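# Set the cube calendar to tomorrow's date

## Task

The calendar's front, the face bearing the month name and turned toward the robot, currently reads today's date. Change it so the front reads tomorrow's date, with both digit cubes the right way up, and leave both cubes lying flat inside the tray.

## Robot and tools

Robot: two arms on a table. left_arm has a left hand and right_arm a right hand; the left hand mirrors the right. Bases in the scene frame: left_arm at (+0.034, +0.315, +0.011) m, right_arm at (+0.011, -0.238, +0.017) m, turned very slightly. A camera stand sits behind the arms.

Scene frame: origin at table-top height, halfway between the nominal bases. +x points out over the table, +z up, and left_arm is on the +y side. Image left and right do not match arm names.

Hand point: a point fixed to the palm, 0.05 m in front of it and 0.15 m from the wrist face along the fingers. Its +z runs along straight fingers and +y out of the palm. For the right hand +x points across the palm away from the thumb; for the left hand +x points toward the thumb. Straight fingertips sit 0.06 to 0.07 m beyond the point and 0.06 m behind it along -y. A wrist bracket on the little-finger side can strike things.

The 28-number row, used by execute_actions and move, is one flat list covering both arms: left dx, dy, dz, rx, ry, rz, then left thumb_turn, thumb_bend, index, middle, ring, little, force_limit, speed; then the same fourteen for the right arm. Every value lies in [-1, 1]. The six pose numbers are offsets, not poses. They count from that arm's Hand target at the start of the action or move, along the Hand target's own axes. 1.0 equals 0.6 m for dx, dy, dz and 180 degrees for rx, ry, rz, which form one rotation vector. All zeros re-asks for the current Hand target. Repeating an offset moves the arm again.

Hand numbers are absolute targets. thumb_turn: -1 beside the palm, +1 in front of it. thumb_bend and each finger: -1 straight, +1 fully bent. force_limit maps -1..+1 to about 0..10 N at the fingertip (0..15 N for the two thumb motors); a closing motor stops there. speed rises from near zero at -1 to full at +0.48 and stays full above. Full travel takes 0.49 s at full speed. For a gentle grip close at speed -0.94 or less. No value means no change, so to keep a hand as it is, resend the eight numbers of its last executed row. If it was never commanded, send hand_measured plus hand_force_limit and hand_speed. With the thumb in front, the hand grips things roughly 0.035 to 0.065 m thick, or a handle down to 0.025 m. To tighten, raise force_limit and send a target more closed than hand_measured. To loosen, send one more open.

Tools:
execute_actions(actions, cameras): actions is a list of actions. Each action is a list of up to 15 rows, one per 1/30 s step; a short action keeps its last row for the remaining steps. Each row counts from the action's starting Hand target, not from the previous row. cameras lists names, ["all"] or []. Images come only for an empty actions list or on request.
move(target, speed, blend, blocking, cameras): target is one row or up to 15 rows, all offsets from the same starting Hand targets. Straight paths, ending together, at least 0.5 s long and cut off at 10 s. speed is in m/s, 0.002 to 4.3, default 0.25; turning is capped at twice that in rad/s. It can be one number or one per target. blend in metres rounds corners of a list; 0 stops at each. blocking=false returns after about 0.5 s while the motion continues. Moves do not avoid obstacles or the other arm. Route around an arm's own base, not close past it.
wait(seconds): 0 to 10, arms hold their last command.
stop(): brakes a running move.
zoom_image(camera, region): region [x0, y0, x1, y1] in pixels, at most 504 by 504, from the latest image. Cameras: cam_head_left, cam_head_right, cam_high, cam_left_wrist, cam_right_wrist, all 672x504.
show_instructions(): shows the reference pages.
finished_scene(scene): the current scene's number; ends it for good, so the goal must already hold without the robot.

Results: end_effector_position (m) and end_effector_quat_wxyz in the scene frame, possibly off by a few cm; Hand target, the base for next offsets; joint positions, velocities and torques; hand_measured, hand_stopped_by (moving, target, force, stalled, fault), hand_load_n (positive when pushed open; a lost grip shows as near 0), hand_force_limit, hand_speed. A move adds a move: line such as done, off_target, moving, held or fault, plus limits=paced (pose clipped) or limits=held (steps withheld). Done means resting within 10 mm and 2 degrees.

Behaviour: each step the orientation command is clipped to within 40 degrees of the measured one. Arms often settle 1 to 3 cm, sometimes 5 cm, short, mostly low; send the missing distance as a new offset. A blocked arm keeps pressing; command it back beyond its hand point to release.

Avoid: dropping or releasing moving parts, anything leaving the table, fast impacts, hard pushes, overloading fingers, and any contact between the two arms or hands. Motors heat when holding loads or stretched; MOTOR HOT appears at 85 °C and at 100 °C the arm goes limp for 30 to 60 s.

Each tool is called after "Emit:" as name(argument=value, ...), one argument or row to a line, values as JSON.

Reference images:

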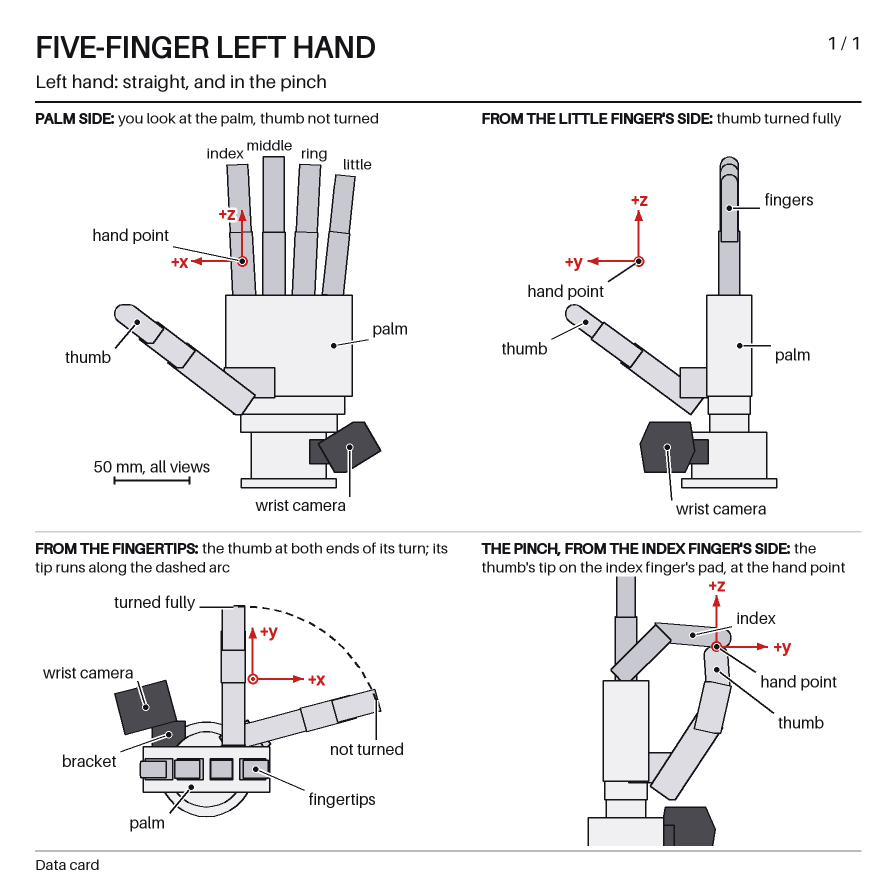

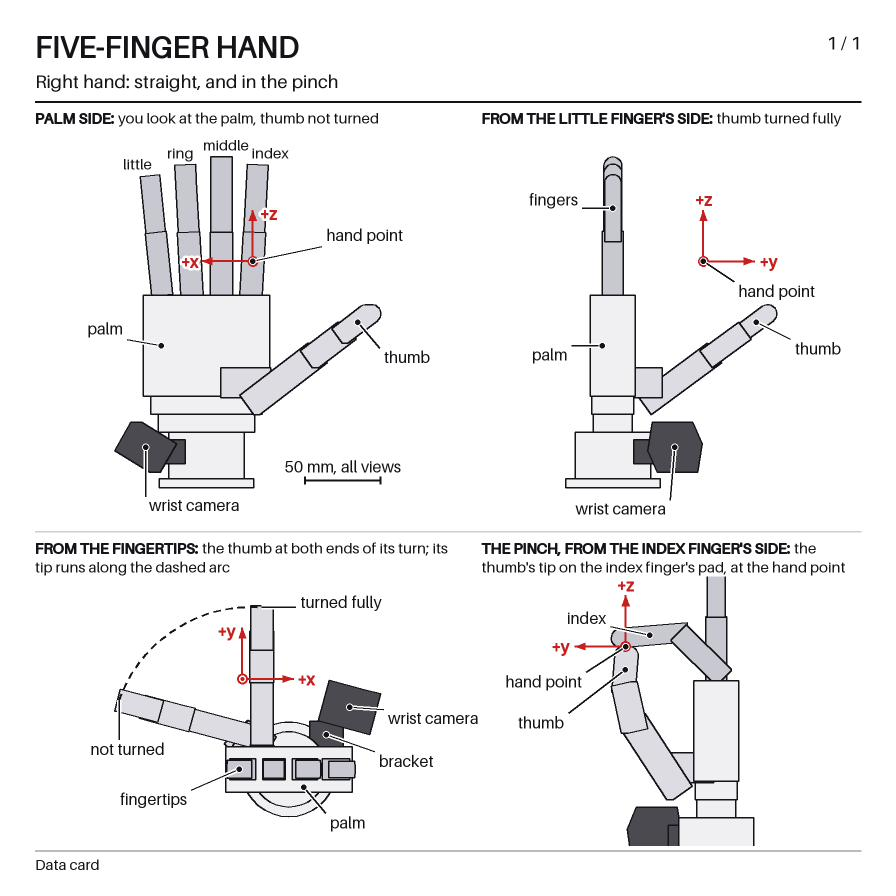

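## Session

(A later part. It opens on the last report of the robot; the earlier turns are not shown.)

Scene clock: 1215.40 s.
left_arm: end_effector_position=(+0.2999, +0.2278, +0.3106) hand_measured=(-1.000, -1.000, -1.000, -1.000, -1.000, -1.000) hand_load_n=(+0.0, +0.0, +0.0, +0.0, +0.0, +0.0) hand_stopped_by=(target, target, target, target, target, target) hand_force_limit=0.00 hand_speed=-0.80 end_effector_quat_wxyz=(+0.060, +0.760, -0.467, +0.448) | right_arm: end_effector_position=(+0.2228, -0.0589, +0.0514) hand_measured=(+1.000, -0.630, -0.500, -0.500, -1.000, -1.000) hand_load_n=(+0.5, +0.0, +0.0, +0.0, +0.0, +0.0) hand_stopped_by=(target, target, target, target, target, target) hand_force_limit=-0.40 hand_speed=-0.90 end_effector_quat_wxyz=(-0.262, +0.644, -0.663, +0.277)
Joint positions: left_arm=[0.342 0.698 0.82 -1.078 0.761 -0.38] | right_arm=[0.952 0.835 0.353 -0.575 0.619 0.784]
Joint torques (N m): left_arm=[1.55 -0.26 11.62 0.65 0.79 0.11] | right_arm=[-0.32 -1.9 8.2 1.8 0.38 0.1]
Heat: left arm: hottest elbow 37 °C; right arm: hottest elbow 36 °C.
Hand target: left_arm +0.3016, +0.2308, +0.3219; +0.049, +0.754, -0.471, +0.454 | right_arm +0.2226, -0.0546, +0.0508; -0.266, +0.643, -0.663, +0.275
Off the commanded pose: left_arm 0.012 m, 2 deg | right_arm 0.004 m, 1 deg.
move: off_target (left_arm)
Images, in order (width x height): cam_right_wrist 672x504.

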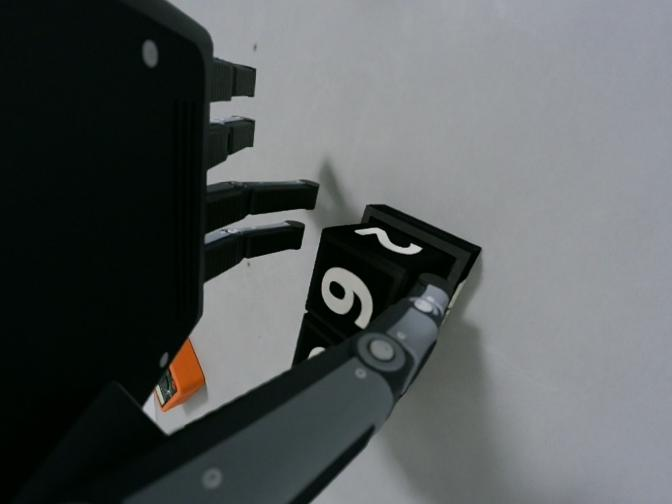

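Emit:
move(
  target=[
    [0,0,0,0,0,0,-1,-1,-1,-1,-1,-1,0,-0.8,0,0,0,0,0,0,1,-1,-0.5,-0.5,-1,-1,-0.3,-0.6],
    [0,0,0,0,0,0,-1,-1,-1,-1,-1,-1,0,-0.8,0,-0.125,-0.111,0,0,0,1,-1,-0.5,-0.5,-1,-1,-0.3,-0.6],
  ],
  speed=0.12,
  cameras=["cam_right_wrist","cam_head_left","cam_head_right"],
)

Emit:
zoom_image(
  camera="cam_right_wrist",
  region=[365, 195, 515, 345],
)

Emit:
zoom_image(
  camera="cam_head_right",
  region=[335, 310, 379, 350],
)

Scene clock: 1223.03 s.
left_arm: end_effector_position=(+0.2999, +0.2278, +0.3106) hand_measured=(-1.000, -1.000, -1.000, -1.000, -1.000, -1.000) hand_load_n=(+0.0, +0.0, +0.0, +0.0, +0.0, +0.0) hand_stopped_by=(target, target, target, target, target, target) hand_force_limit=0.00 hand_speed=-0.80 end_effector_quat_wxyz=(+0.060, +0.760, -0.467, +0.448) | right_arm: end_effector_position=(+0.2203, -0.0613, +0.1294) hand_measured=(+1.000, -1.000, -0.500, -0.500, -1.000, -1.000) hand_load_n=(+0.0, +0.0, +0.0, +0.0, +0.0, +0.0) hand_stopped_by=(target, target, target, target, target, target) hand_force_limit=-0.30 hand_speed=-0.60 end_effector_quat_wxyz=(-0.250, +0.651, -0.661, +0.277)
Joint positions: left_arm=[0.342 0.698 0.82 -1.078 0.761 -0.38] | right_arm=[0.95 0.727 0.537 -0.889 0.612 0.779]
Joint torques (N m): left_arm=[1.55 -0.15 11.54 0.65 0.79 0.12] | right_arm=[-1.96 -2.61 12.38 0.9 0.24 -0.12]
Heat: left arm: hottest elbow 37 °C; right arm: hottest elbow 35 °C.
Hand target: left_arm +0.3016, +0.2308, +0.3219; +0.049, +0.754, -0.471, +0.454 | right_arm +0.2284, -0.0547, +0.1510; -0.266, +0.643, -0.663, +0.275
Off the commanded pose: left_arm 0.012 m, 2 deg | right_arm 0.024 m, 2 deg.
move: off_target (left_arm, right_arm)
Images, in order (width x height): cam_head_left 672x504, cam_head_right 672x504, cam_right_wrist 672x504.

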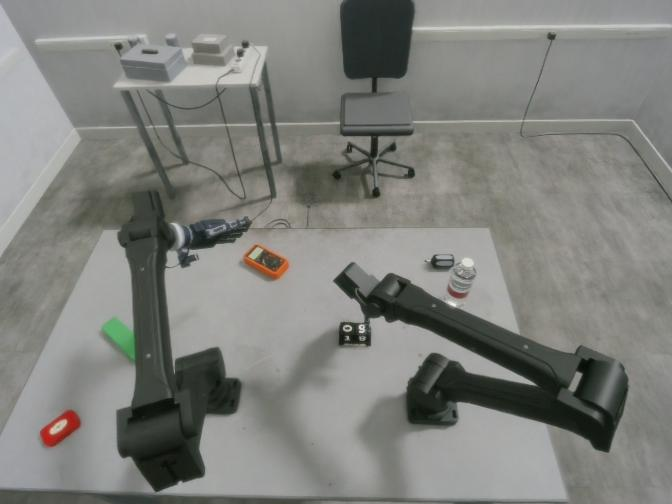

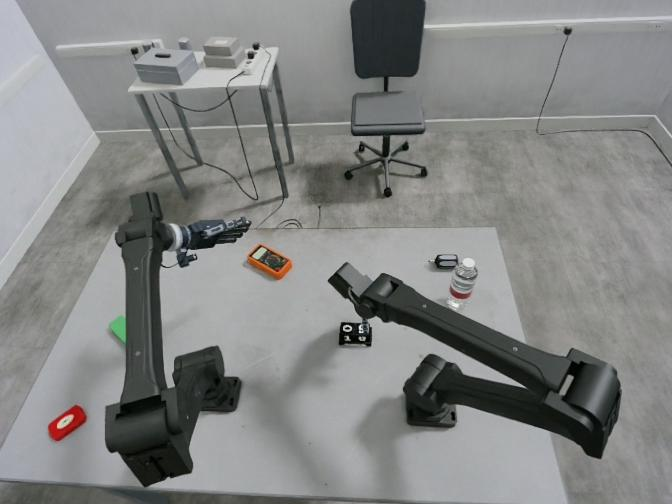

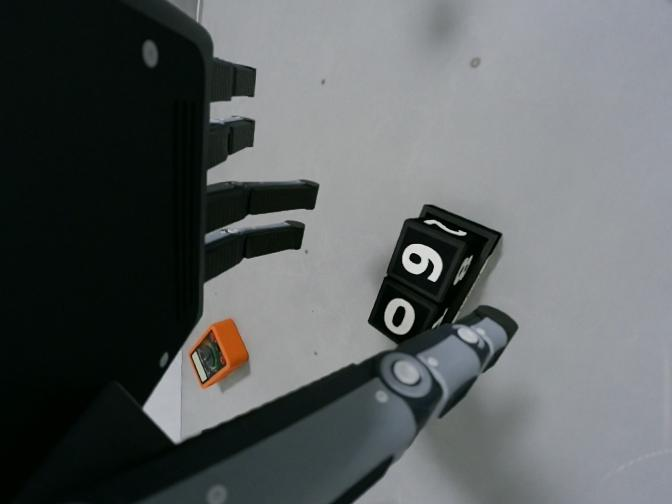

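Scaled by 3.360.

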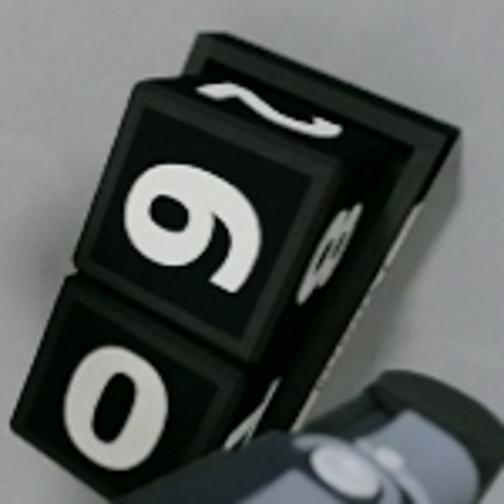

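Scaled by 11.455.

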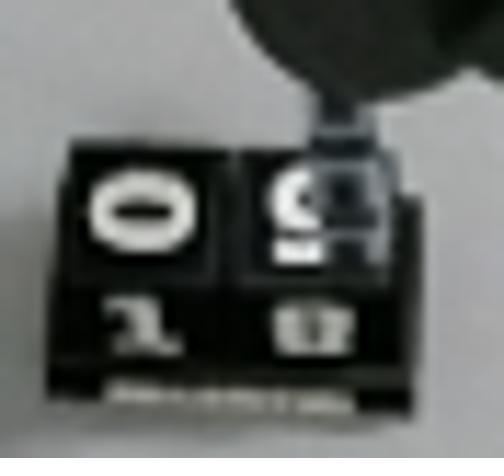

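Emit:
move(
  target=[0,0,0,0,0,0,-1,-1,-1,-1,-1,-1,0,-0.8,-0.1,-0.0213,-0.0257,0,0,0,1,-1,-0.5,-0.5,-1,-1,-0.3,-0.6],
  speed=0.2,
  cameras=["cam_right_wrist","cam_head_left","cam_head_right"],
)

Emit:
zoom_image(
  camera="cam_right_wrist",
  region=[340, 120, 500, 280],
)

Emit:
zoom_image(
  camera="cam_head_right",
  region=[335, 310, 379, 350],
)

Emit:
zoom_image(
  camera="cam_head_left",
  region=[335, 310, 379, 350],
)

Scene clock: 1265.17 s.
left_arm: end_effector_position=(+0.2999, +0.2278, +0.3106) hand_measured=(-1.000, -1.000, -1.000, -1.000, -1.000, -1.000) hand_load_n=(-0.5, +0.0, +0.0, +0.0, +0.0, +0.0) hand_stopped_by=(target, target, target, target, target, target) hand_force_limit=0.00 hand_speed=-0.80 end_effector_quat_wxyz=(+0.060, +0.760, -0.467, +0.448) | right_arm: end_effector_position=(+0.2237, -0.0069, +0.1531) hand_measured=(+1.000, -1.000, -0.500, -0.500, -1.000, -1.000) hand_load_n=(+0.0, +0.0, +0.0, +0.0, +0.0, +0.0) hand_stopped_by=(target, target, target, target, target, target) hand_force_limit=-0.30 hand_speed=-0.60 end_effector_quat_wxyz=(-0.251, +0.650, -0.660, +0.280)
Joint positions: left_arm=[0.342 0.698 0.82 -1.078 0.761 -0.38] | right_arm=[1.081 0.898 0.68 -0.948 0.676 0.923]
Joint torques (N m): left_arm=[1.49 -0.26 11.62 0.65 0.8 0.12] | right_arm=[-0.62 -3.72 12.14 0.72 0.43 0.08]
Heat: left arm: hottest elbow 37 °C; right arm: hottest elbow 35 °C.
Hand target: left_arm +0.3016, +0.2308, +0.3219; +0.049, +0.754, -0.471, +0.454 | right_arm +0.2284, +0.0054, +0.1708; -0.266, +0.643, -0.663, +0.275
Off the commanded pose: left_arm 0.012 m, 2 deg | right_arm 0.022 m, 2 deg.
move: off_target (left_arm, right_arm)
Images, in order (width x height): cam_head_left 672x504, cam_head_right 672x504, cam_right_wrist 672x504.

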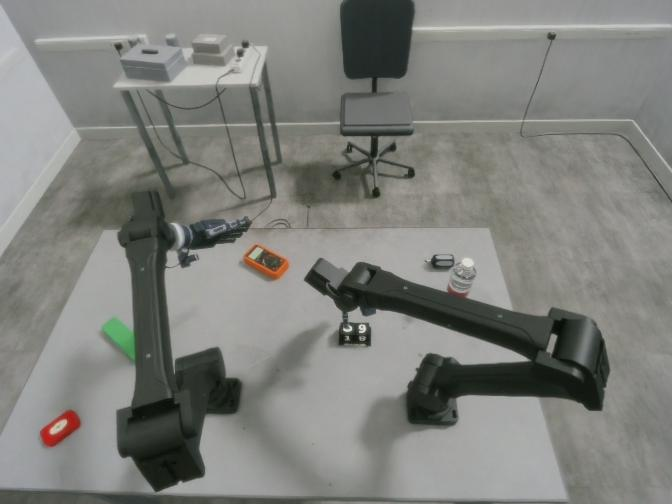

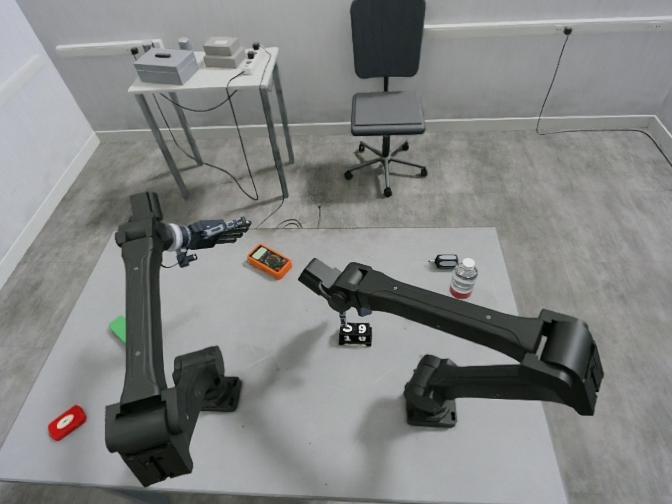

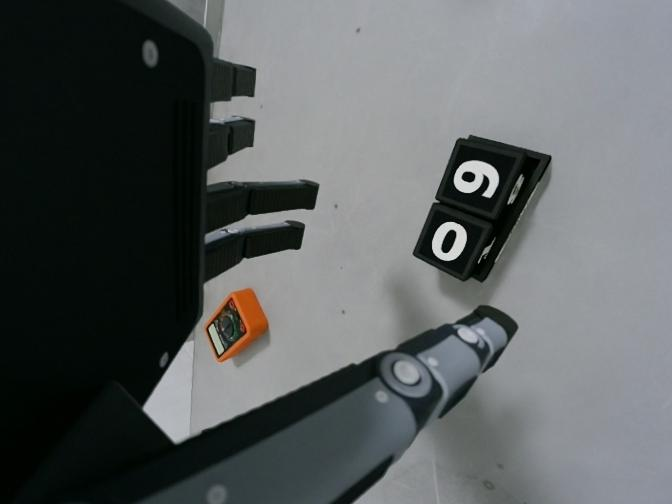

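Scaled by 3.150.

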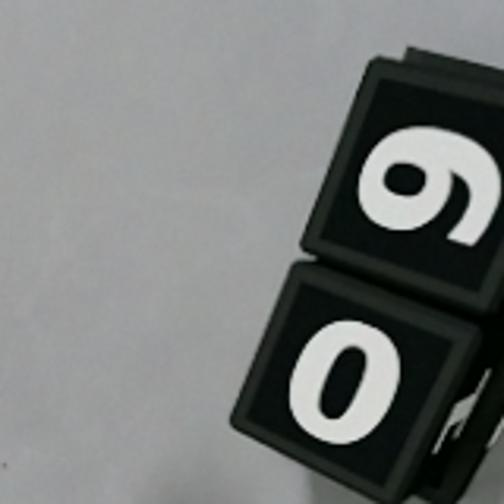

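Scaled by 11.455.

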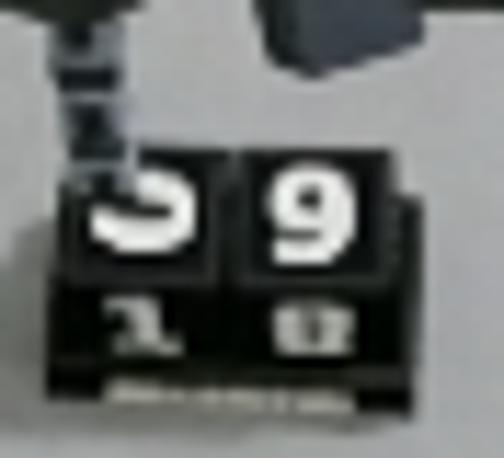

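Scaled by 11.455.

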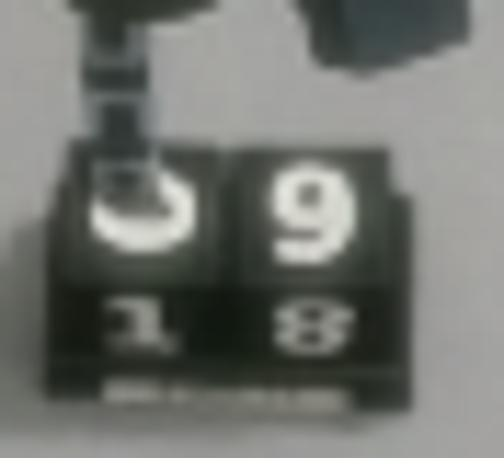

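Emit:
zoom_image(
  camera="cam_right_wrist",
  region=[405, 125, 565, 285],
)

Scaled by 3.150.

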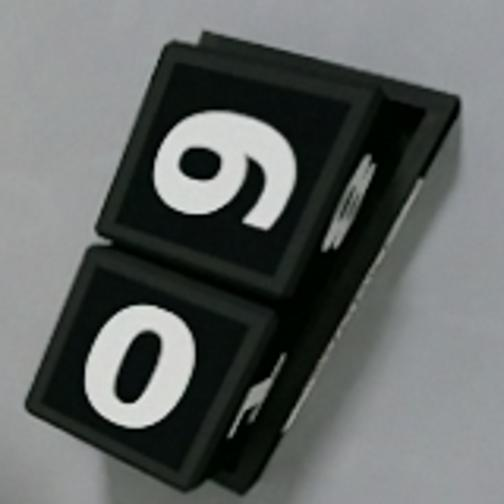

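Emit:
finished_scene(
  scene=2,
)

The scene is finished: the task was done.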